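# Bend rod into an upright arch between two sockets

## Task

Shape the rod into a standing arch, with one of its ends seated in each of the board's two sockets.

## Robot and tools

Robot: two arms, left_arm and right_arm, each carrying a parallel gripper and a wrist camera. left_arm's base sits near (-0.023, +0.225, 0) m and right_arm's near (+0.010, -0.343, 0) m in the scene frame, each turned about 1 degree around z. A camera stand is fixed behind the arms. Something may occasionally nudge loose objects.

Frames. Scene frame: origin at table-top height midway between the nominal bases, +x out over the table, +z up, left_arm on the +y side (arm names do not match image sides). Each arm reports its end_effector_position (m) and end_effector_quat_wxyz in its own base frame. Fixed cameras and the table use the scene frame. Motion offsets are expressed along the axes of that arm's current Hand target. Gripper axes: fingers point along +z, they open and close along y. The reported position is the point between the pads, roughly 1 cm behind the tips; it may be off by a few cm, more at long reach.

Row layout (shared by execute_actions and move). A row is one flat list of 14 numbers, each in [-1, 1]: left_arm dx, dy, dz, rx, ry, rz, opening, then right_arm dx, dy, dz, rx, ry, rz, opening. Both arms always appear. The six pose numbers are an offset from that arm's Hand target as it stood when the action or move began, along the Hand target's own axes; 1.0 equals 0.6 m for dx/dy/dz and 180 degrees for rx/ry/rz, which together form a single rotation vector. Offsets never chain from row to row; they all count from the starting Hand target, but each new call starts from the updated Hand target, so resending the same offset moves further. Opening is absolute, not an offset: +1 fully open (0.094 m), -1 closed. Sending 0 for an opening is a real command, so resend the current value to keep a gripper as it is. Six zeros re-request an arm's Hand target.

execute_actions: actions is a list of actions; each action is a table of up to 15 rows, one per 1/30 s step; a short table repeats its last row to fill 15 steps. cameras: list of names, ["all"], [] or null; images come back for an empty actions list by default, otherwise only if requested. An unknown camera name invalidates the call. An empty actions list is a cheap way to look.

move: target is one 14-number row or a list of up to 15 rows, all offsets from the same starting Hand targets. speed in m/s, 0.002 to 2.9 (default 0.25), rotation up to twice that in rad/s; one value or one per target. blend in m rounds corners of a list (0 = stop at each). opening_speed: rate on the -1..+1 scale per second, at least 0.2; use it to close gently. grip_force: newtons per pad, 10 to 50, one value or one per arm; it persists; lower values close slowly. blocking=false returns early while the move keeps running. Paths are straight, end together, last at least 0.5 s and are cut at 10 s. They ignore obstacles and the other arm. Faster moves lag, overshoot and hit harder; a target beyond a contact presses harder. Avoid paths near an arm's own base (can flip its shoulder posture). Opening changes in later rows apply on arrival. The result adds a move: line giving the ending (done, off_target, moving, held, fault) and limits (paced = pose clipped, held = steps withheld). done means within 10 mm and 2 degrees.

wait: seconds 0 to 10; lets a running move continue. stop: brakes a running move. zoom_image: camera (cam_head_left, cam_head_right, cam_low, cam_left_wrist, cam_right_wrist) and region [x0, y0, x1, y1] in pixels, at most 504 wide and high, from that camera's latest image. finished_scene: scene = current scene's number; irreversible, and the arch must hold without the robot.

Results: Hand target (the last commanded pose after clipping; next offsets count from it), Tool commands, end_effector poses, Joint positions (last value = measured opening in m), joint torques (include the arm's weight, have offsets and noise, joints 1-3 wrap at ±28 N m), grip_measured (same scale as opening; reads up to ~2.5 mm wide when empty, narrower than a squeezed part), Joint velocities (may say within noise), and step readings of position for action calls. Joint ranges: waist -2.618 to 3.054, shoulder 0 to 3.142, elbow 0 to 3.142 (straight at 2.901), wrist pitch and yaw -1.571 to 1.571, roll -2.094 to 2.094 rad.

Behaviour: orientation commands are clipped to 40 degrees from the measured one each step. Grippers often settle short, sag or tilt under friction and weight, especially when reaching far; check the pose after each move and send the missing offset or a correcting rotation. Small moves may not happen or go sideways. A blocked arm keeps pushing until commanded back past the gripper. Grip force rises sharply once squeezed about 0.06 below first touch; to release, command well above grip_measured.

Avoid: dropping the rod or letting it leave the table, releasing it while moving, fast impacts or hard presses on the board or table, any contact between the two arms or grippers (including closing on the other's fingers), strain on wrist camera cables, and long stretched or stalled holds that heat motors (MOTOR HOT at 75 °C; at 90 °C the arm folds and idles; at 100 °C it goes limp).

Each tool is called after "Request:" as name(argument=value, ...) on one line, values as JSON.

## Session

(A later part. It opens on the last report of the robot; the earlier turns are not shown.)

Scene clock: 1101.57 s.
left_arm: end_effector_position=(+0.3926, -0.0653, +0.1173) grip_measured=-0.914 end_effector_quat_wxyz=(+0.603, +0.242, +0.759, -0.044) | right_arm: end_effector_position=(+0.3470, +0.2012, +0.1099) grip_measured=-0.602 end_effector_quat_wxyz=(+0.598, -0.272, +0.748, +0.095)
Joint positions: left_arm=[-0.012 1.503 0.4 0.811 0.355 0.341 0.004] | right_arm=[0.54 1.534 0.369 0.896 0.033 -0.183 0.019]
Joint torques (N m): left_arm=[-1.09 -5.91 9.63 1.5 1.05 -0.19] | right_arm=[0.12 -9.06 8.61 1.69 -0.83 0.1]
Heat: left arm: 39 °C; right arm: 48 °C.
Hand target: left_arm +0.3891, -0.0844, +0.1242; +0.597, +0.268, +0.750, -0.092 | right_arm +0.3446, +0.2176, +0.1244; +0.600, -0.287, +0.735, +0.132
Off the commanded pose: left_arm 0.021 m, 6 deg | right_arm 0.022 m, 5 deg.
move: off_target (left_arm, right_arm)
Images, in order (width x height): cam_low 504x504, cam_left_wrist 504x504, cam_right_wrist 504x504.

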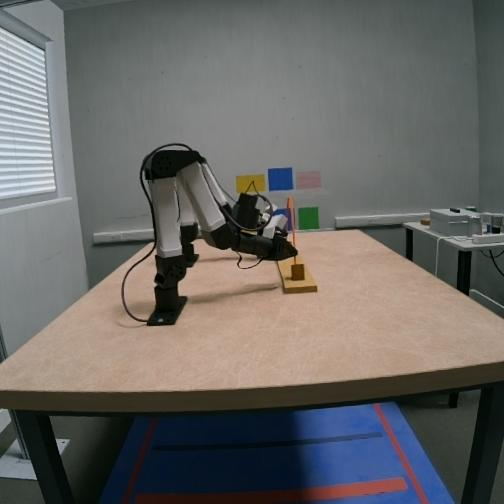

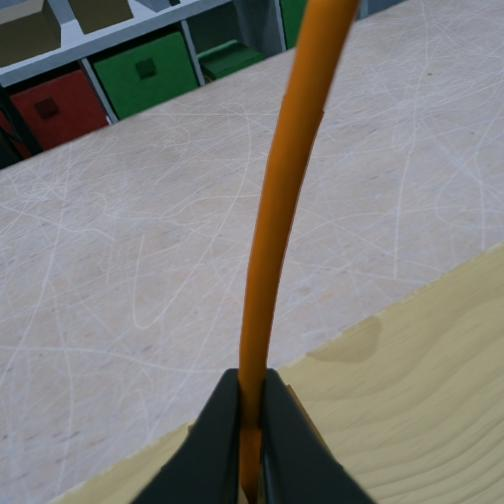

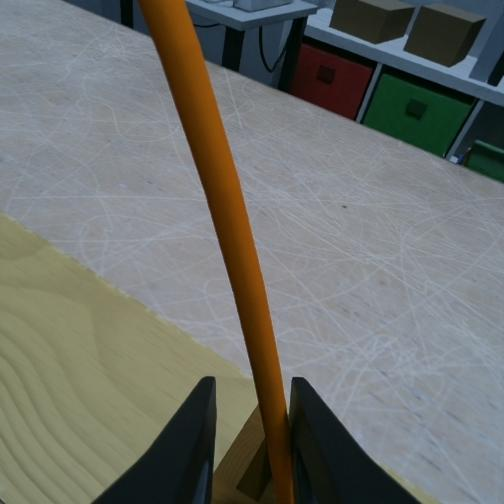

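Request:
move(target=[0, 0, 0, 0, 0, 0, -1, 0, 0, 0, 0, 0, 0, 0.1], opening_speed=0.5, speed=0.05, cameras=["cam_low", "cam_right_wrist"])

Request:
zoom_image(camera="cam_low", region=[250, 190, 330, 290])

Scene clock: 1108.30 s.
left_arm: end_effector_position=(+0.3901, -0.0712, +0.1173) grip_measured=-0.914 end_effector_quat_wxyz=(+0.602, +0.252, +0.755, -0.059) | right_arm: end_effector_position=(+0.3441, +0.2104, +0.1130) grip_measured=+0.098 end_effector_quat_wxyz=(+0.598, -0.286, +0.740, +0.117)
Joint positions: left_arm=[-0.012 1.503 0.4 0.808 0.392 0.341 0.004] | right_arm=[0.54 1.534 0.377 0.896 -0.021 -0.182 0.052]
Joint torques (N m): left_arm=[-1.11 -5.72 9.83 1.49 0.72 -0.21] | right_arm=[0.08 -8.9 8.13 1.68 -0.23 0.08]
Heat: left arm: 38 °C; right arm: 46 °C.
Hand target: left_arm +0.3891, -0.0844, +0.1242; +0.597, +0.268, +0.750, -0.092 | right_arm +0.3446, +0.2176, +0.1244; +0.600, -0.287, +0.735, +0.132
Off the commanded pose: left_arm 0.015 m, 4 deg | right_arm 0.013 m, 2 deg.
move: off_target (left_arm, right_arm)
Images, in order (width x height): cam_low 504x504, cam_right_wrist 504x504.

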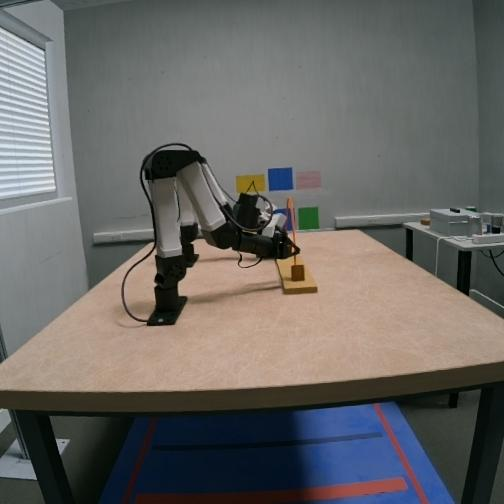

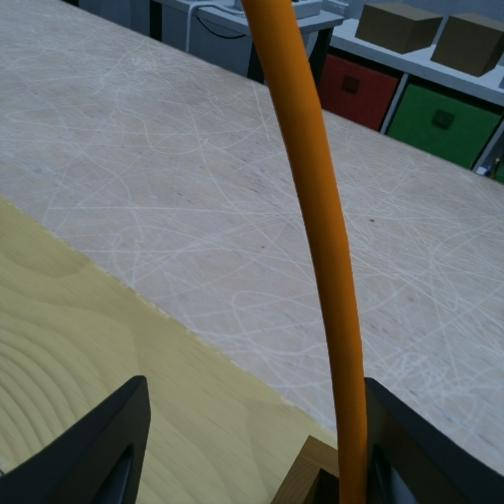

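Scaled by 5.040.

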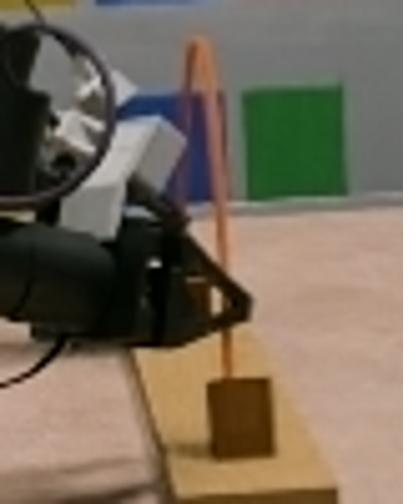

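Request:
move(target=[0, 0, 0, 0, 0, 0, -1, 0, -0.0400, 0, 0, 0, 0, 0.1], speed=0.04, cameras=["cam_low", "cam_right_wrist"])

Request:
zoom_image(camera="cam_low", region=[250, 190, 330, 290])

Scene clock: 1117.30 s.
left_arm: end_effector_position=(+0.3901, -0.0712, +0.1173) grip_measured=-0.914 end_effector_quat_wxyz=(+0.602, +0.252, +0.755, -0.059) | right_arm: end_effector_position=(+0.3555, +0.1968, +0.1166) grip_measured=+0.098 end_effector_quat_wxyz=(+0.596, -0.280, +0.741, +0.133)
Joint positions: left_arm=[-0.012 1.503 0.4 0.808 0.392 0.341 0.004] | right_arm=[0.453 1.534 0.395 0.879 -0.124 -0.175 0.052]
Joint torques (N m): left_arm=[-1.16 -5.72 9.77 1.5 0.71 -0.19] | right_arm=[-0.98 -9.36 8.18 1.6 -0.16 -0.1]
Heat: left arm: 37 °C; right arm: 45 °C.
Hand target: left_arm +0.3891, -0.0844, +0.1242; +0.597, +0.268, +0.750, -0.092 | right_arm +0.3585, +0.1983, +0.1279; +0.600, -0.287, +0.735, +0.132
Off the commanded pose: left_arm 0.015 m, 4 deg | right_arm 0.012 m, 1 deg.
move: off_target (left_arm, right_arm)
Images, in order (width x height): cam_low 504x504, cam_right_wrist 504x504.

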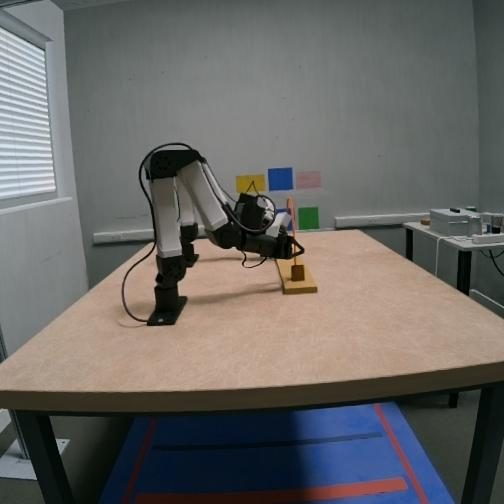

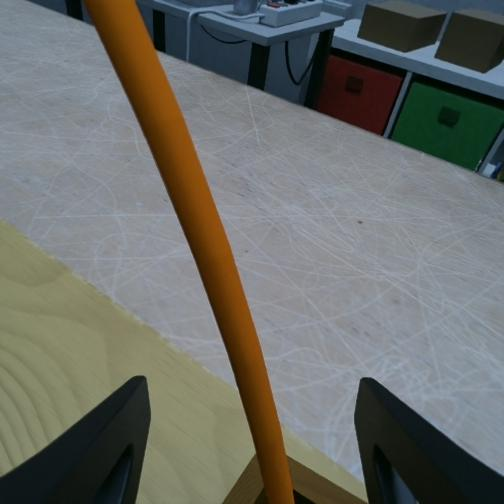

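Scaled by 5.040.

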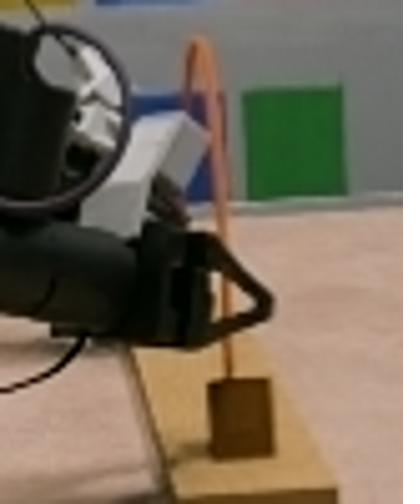

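Request:
move(target=[0, 0, 0, 0, 0, 0, -1, 0, 0, -0.1667, 0, 0, 0, 0.1], speed=0.1, cameras=["cam_low", "cam_right_wrist", "cam_left_wrist", "cam_head_left"])

Request:
zoom_image(camera="cam_low", region=[250, 190, 330, 290])

Request:
zoom_image(camera="cam_head_left", region=[200, 240, 380, 330])

Scene clock: 1127.83 s.
left_arm: end_effector_position=(+0.3901, -0.0712, +0.1173) grip_measured=-0.914 end_effector_quat_wxyz=(+0.602, +0.252, +0.755, -0.059) | right_arm: end_effector_position=(+0.2803, +0.1452, +0.1580) grip_measured=+0.098 end_effector_quat_wxyz=(+0.612, -0.278, +0.728, +0.133)
Joint positions: left_arm=[-0.012 1.503 0.4 0.808 0.392 0.341 0.004] | right_arm=[0.36 0.835 0.199 0.413 -0.214 -0.198 0.052]
Joint torques (N m): left_arm=[-1.16 -5.72 9.85 1.5 0.73 -0.2] | right_arm=[-1.14 -2.47 7.88 1.6 -0.18 -0.09]
Heat: left arm: 36 °C; right arm: 45 °C.
Hand target: left_arm +0.3891, -0.0844, +0.1242; +0.597, +0.268, +0.750, -0.092 | right_arm +0.2779, +0.1445, +0.1523; +0.600, -0.287, +0.735, +0.132
Off the commanded pose: left_arm 0.015 m, 4 deg | right_arm 0.006 m, 2 deg.
move: off_target (left_arm)
Images, in order (width x height): cam_head_left 504x504, cam_low 504x504, cam_left_wrist 504x504, cam_right_wrist 504x504.

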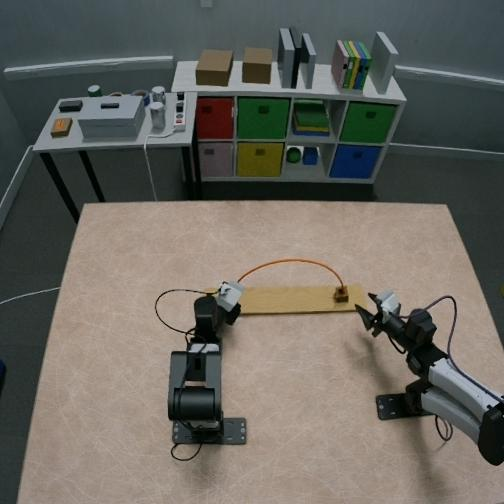

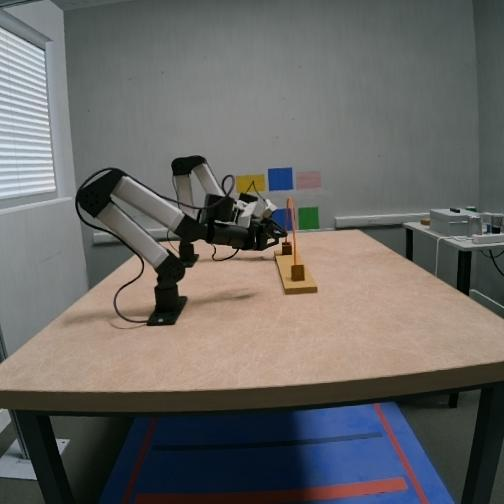

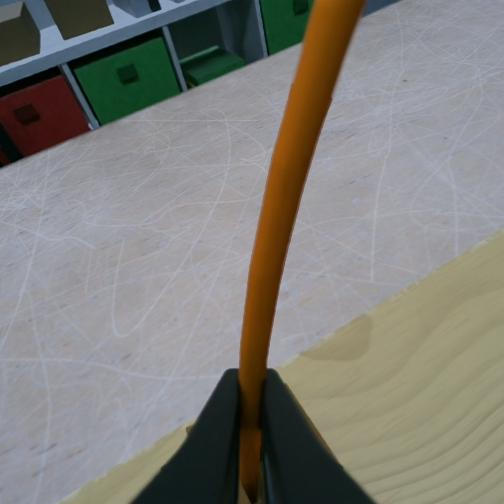

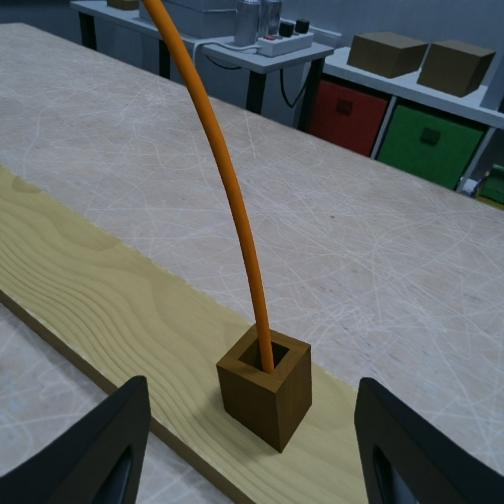

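Scaled by 5.040.

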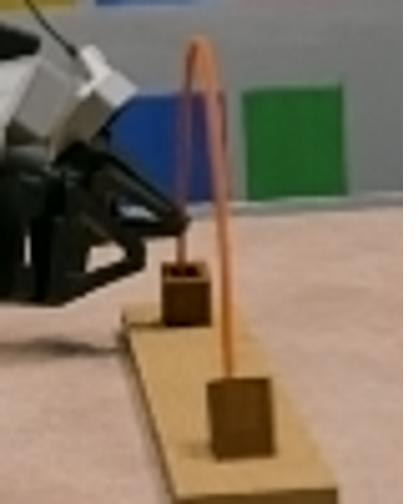

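Scaled by 2.800.

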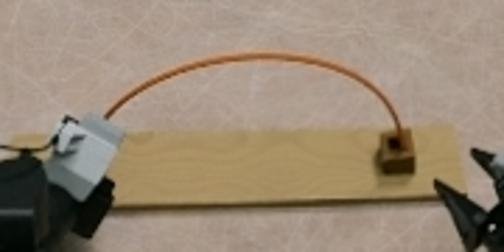

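Request:
move(target=[0.0058, 0.0168, -0.0092, 0, 0, 0, -1, 0, 0, 0, 0, 0, 0, 0.1], speed=0.04, cameras=["cam_low", "cam_left_wrist"])

Request:
zoom_image(camera="cam_low", region=[250, 190, 330, 290])

Scene clock: 1136.60 s.
left_arm: end_effector_position=(+0.3875, -0.0703, +0.1172) grip_measured=-0.914 end_effector_quat_wxyz=(+0.600, +0.264, +0.751, -0.077) | right_arm: end_effector_position=(+0.2803, +0.1452, +0.1580) grip_measured=+0.098 end_effector_quat_wxyz=(+0.612, -0.278, +0.728, +0.133)
Joint positions: left_arm=[0.021 1.503 0.406 0.791 0.467 0.351 0.004] | right_arm=[0.36 0.835 0.199 0.413 -0.214 -0.198 0.052]
Joint torques (N m): left_arm=[0.27 -5.85 9.65 1.52 0.45 -0.16] | right_arm=[-1.13 -2.47 7.9 1.6 -0.18 -0.09]
Heat: left arm: 36 °C; right arm: 45 °C.
Hand target: left_arm +0.3890, -0.0724, +0.1242; +0.597, +0.268, +0.750, -0.092 | right_arm +0.2779, +0.1445, +0.1523; +0.600, -0.287, +0.735, +0.132
Off the commanded pose: left_arm 0.008 m, 2 deg | right_arm 0.006 m, 2 deg.
move: done
Images, in order (width x height): cam_low 504x504, cam_left_wrist 504x504.

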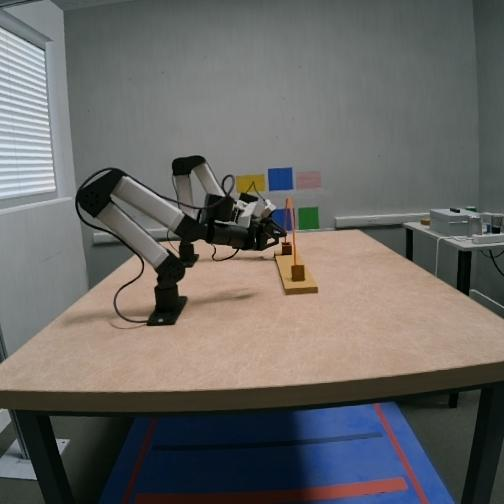

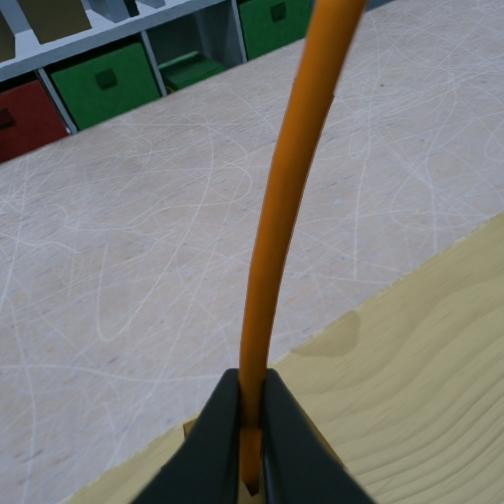

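Scaled by 5.040.

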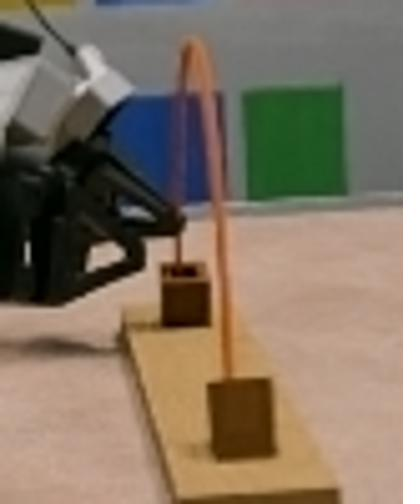

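Request:
move(target=[0, 0, 0, 0, 0, 0, -0.6, 0, 0, 0, 0, 0, 0, 0.1], opening_speed=0.25, speed=0.04, cameras=["cam_low", "cam_left_wrist"])

Request:
zoom_image(camera="cam_low", region=[250, 190, 330, 290])

Scene clock: 1142.20 s.
left_arm: end_effector_position=(+0.3856, -0.0730, +0.1156) grip_measured=-0.603 end_effector_quat_wxyz=(+0.596, +0.268, +0.752, -0.085) | right_arm: end_effector_position=(+0.2803, +0.1452, +0.1580) grip_measured=+0.098 end_effector_quat_wxyz=(+0.612, -0.278, +0.728, +0.133)
Joint positions: left_arm=[0.021 1.503 0.406 0.782 0.484 0.351 0.019] | right_arm=[0.36 0.835 0.199 0.413 -0.214 -0.198 0.052]
Joint torques (N m): left_arm=[0.29 -5.81 9.73 1.59 0.29 -0.13] | right_arm=[-1.13 -2.48 7.9 1.6 -0.18 -0.1]
Heat: left arm: 36 °C; right arm: 45 °C.
Hand target: left_arm +0.3890, -0.0724, +0.1242; +0.597, +0.268, +0.750, -0.092 | right_arm +0.2779, +0.1445, +0.1523; +0.600, -0.287, +0.735, +0.132
Off the commanded pose: left_arm 0.009 m, 1 deg | right_arm 0.006 m, 2 deg.
move: done
Images, in order (width x height): cam_low 504x504, cam_left_wrist 504x504.

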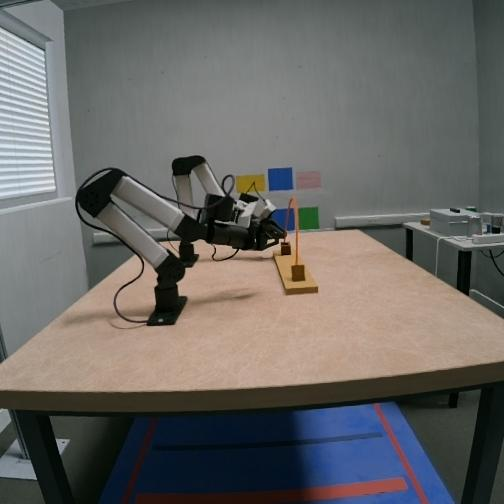

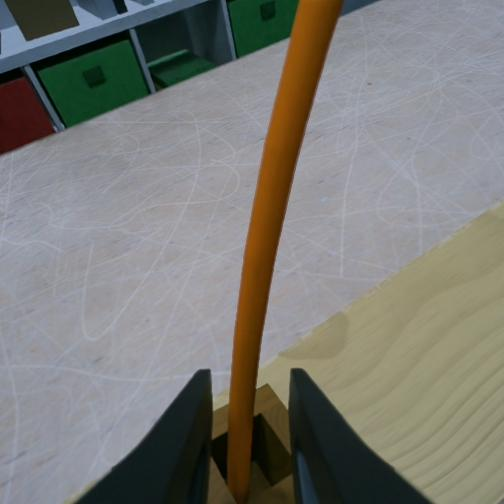

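Scaled by 5.040.

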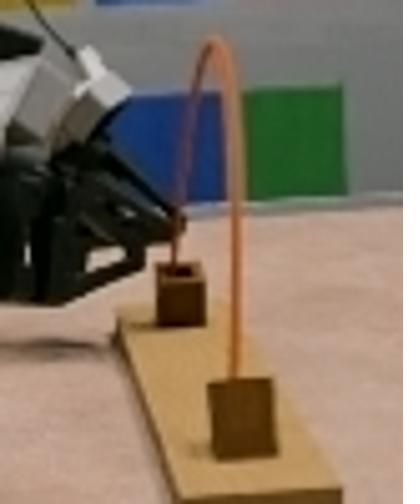

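Request:
move(target=[0, 0, 0, 0, 0, 0, 0.1, 0, 0, 0, 0, 0, 0, 0.1], opening_speed=0.4, speed=0.04, cameras=["cam_low", "cam_left_wrist"])

Request:
zoom_image(camera="cam_low", region=[250, 190, 330, 290])

Scene clock: 1153.30 s.
left_arm: end_effector_position=(+0.3855, -0.0732, +0.1156) grip_measured=+0.097 end_effector_quat_wxyz=(+0.596, +0.269, +0.752, -0.086) | right_arm: end_effector_position=(+0.2803, +0.1452, +0.1580) grip_measured=+0.098 end_effector_quat_wxyz=(+0.612, -0.278, +0.728, +0.133)
Joint positions: left_arm=[0.021 1.503 0.406 0.782 0.485 0.351 0.052] | right_arm=[0.36 0.835 0.199 0.413 -0.214 -0.198 0.052]
Joint torques (N m): left_arm=[0.29 -5.79 9.72 1.58 0.31 -0.12] | right_arm=[-1.14 -2.48 7.88 1.6 -0.18 -0.1]
Heat: left arm: 37 °C; right arm: 45 °C.
Hand target: left_arm +0.3890, -0.0724, +0.1242; +0.597, +0.268, +0.750, -0.092 | right_arm +0.2779, +0.1445, +0.1523; +0.600, -0.287, +0.735, +0.132
Off the commanded pose: left_arm 0.009 m, 1 deg | right_arm 0.006 m, 2 deg.
move: done
Images, in order (width x height): cam_low 504x504, cam_left_wrist 504x504.

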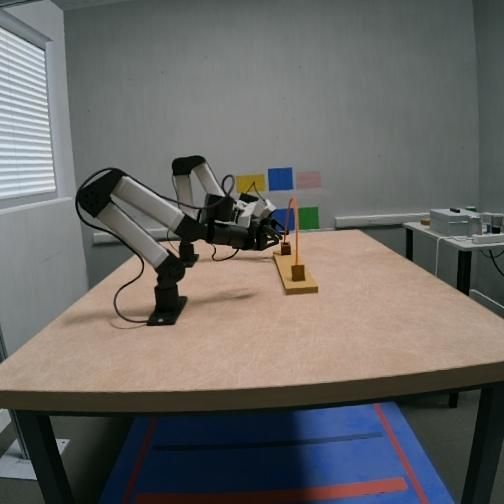

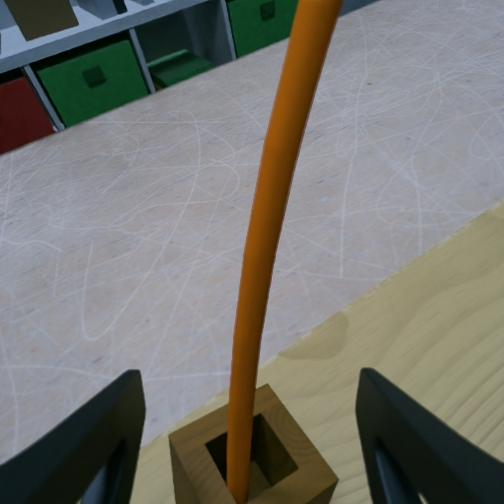

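Scaled by 5.040.

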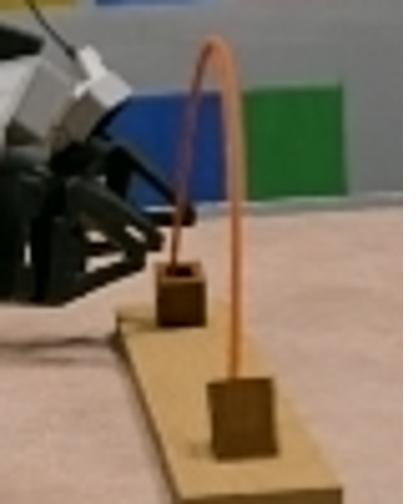

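Request:
move(target=[0, 0, -0.2, 0, 0, 0, 0.1, 0, 0, 0, 0, 0, 0, 0.1], speed=0.1, cameras=["cam_low", "cam_left_wrist", "cam_head_left"])

Request:
zoom_image(camera="cam_low", region=[250, 190, 330, 290])

Request:
zoom_image(camera="cam_head_left", region=[190, 240, 370, 330])

Scene clock: 1161.53 s.
left_arm: end_effector_position=(+0.2909, -0.0158, +0.1563) grip_measured=+0.097 end_effector_quat_wxyz=(+0.600, +0.260, +0.751, -0.087) | right_arm: end_effector_position=(+0.2803, +0.1452, +0.1580) grip_measured=+0.098 end_effector_quat_wxyz=(+0.612, -0.278, +0.728, +0.133)
Joint positions: left_arm=[0.408 0.862 0.289 0.165 0.843 0.5 0.052] | right_arm=[0.36 0.835 0.199 0.413 -0.214 -0.198 0.052]
Joint torques (N m): left_arm=[0.28 -1.73 9.51 1.38 0.46 0.11] | right_arm=[-1.14 -2.48 7.9 1.61 -0.18 -0.1]
Heat: left arm: 37 °C; right arm: 45 °C.
Hand target: left_arm +0.2873, -0.0176, +0.1565; +0.597, +0.268, +0.750, -0.092 | right_arm +0.2779, +0.1445, +0.1523; +0.600, -0.287, +0.735, +0.132
Off the commanded pose: left_arm 0.004 m, 1 deg | right_arm 0.006 m, 2 deg.
move: done
Images, in order (width x height): cam_head_left 504x504, cam_low 504x504, cam_left_wrist 504x504.

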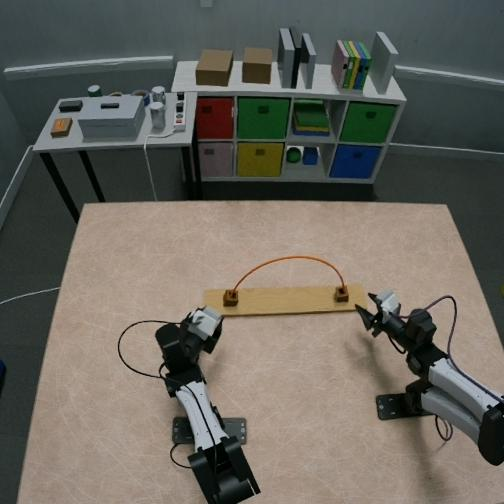

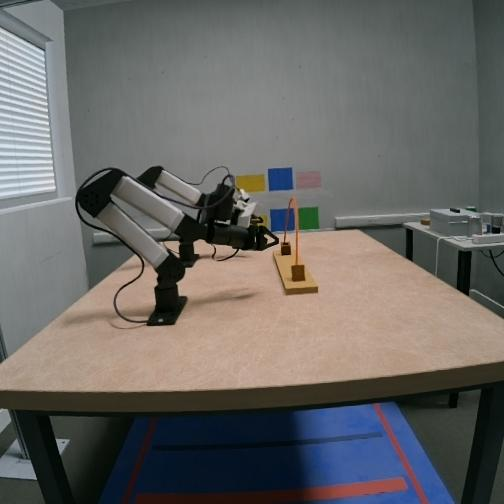

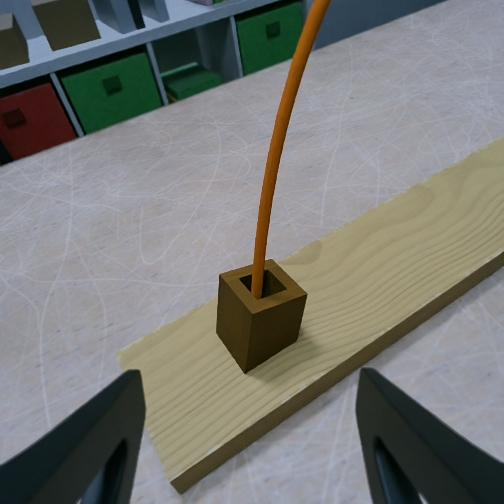

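Scaled by 5.040.

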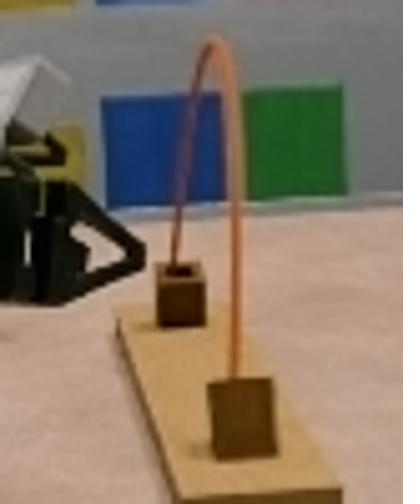

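Scaled by 2.800.

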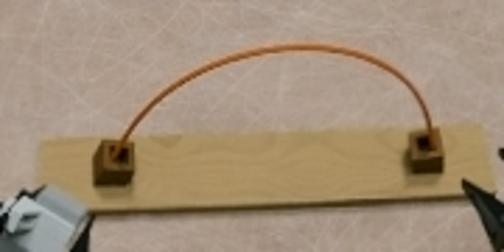

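Request:
wait(seconds=0.5, cameras=["cam_low"])

Request:
zoom_image(camera="cam_low", region=[250, 190, 330, 290])

Scene clock: 1191.50 s.
left_arm: end_effector_position=(+0.2909, -0.0158, +0.1563) grip_measured=+0.097 end_effector_quat_wxyz=(+0.600, +0.260, +0.751, -0.087) | right_arm: end_effector_position=(+0.2803, +0.1452, +0.1580) grip_measured=+0.098 end_effector_quat_wxyz=(+0.612, -0.278, +0.728, +0.133)
Joint positions: left_arm=[0.408 0.862 0.289 0.165 0.843 0.5 0.052] | right_arm=[0.36 0.835 0.199 0.413 -0.214 -0.198 0.052]
Joint torques (N m): left_arm=[0.27 -1.68 9.54 1.4 0.45 0.13] | right_arm=[-1.13 -2.47 7.9 1.6 -0.18 -0.09]
Heat: left arm: 36 °C; right arm: 44 °C.
Hand target: left_arm +0.2873, -0.0176, +0.1565; +0.597, +0.268, +0.750, -0.092 | right_arm +0.2779, +0.1445, +0.1523; +0.600, -0.287, +0.735, +0.132
Tool commands: left_gripper/opening=+0.1 right_gripper/opening=+0.1
Off the commanded pose: left_arm 0.004 m, 1 deg | right_arm 0.006 m, 2 deg.
wait: 0.50 s; at rest from the start
Images, in order (width x height): cam_low 504x504.

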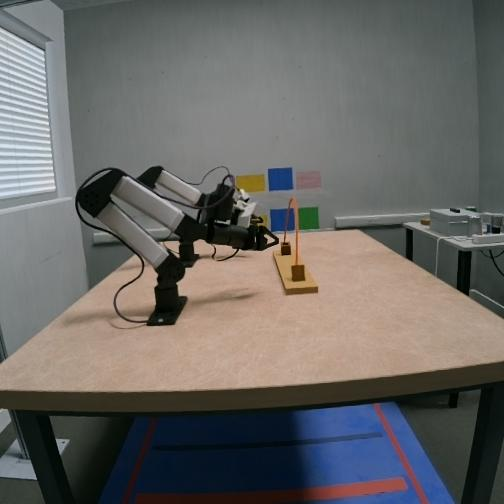

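Scaled by 5.040.

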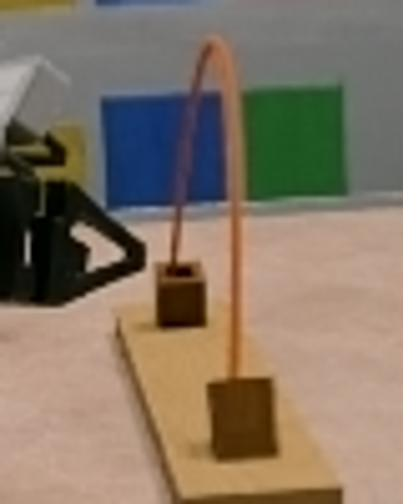

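Request:
finished_scene(scene=3)

The scene is finished: the task was done.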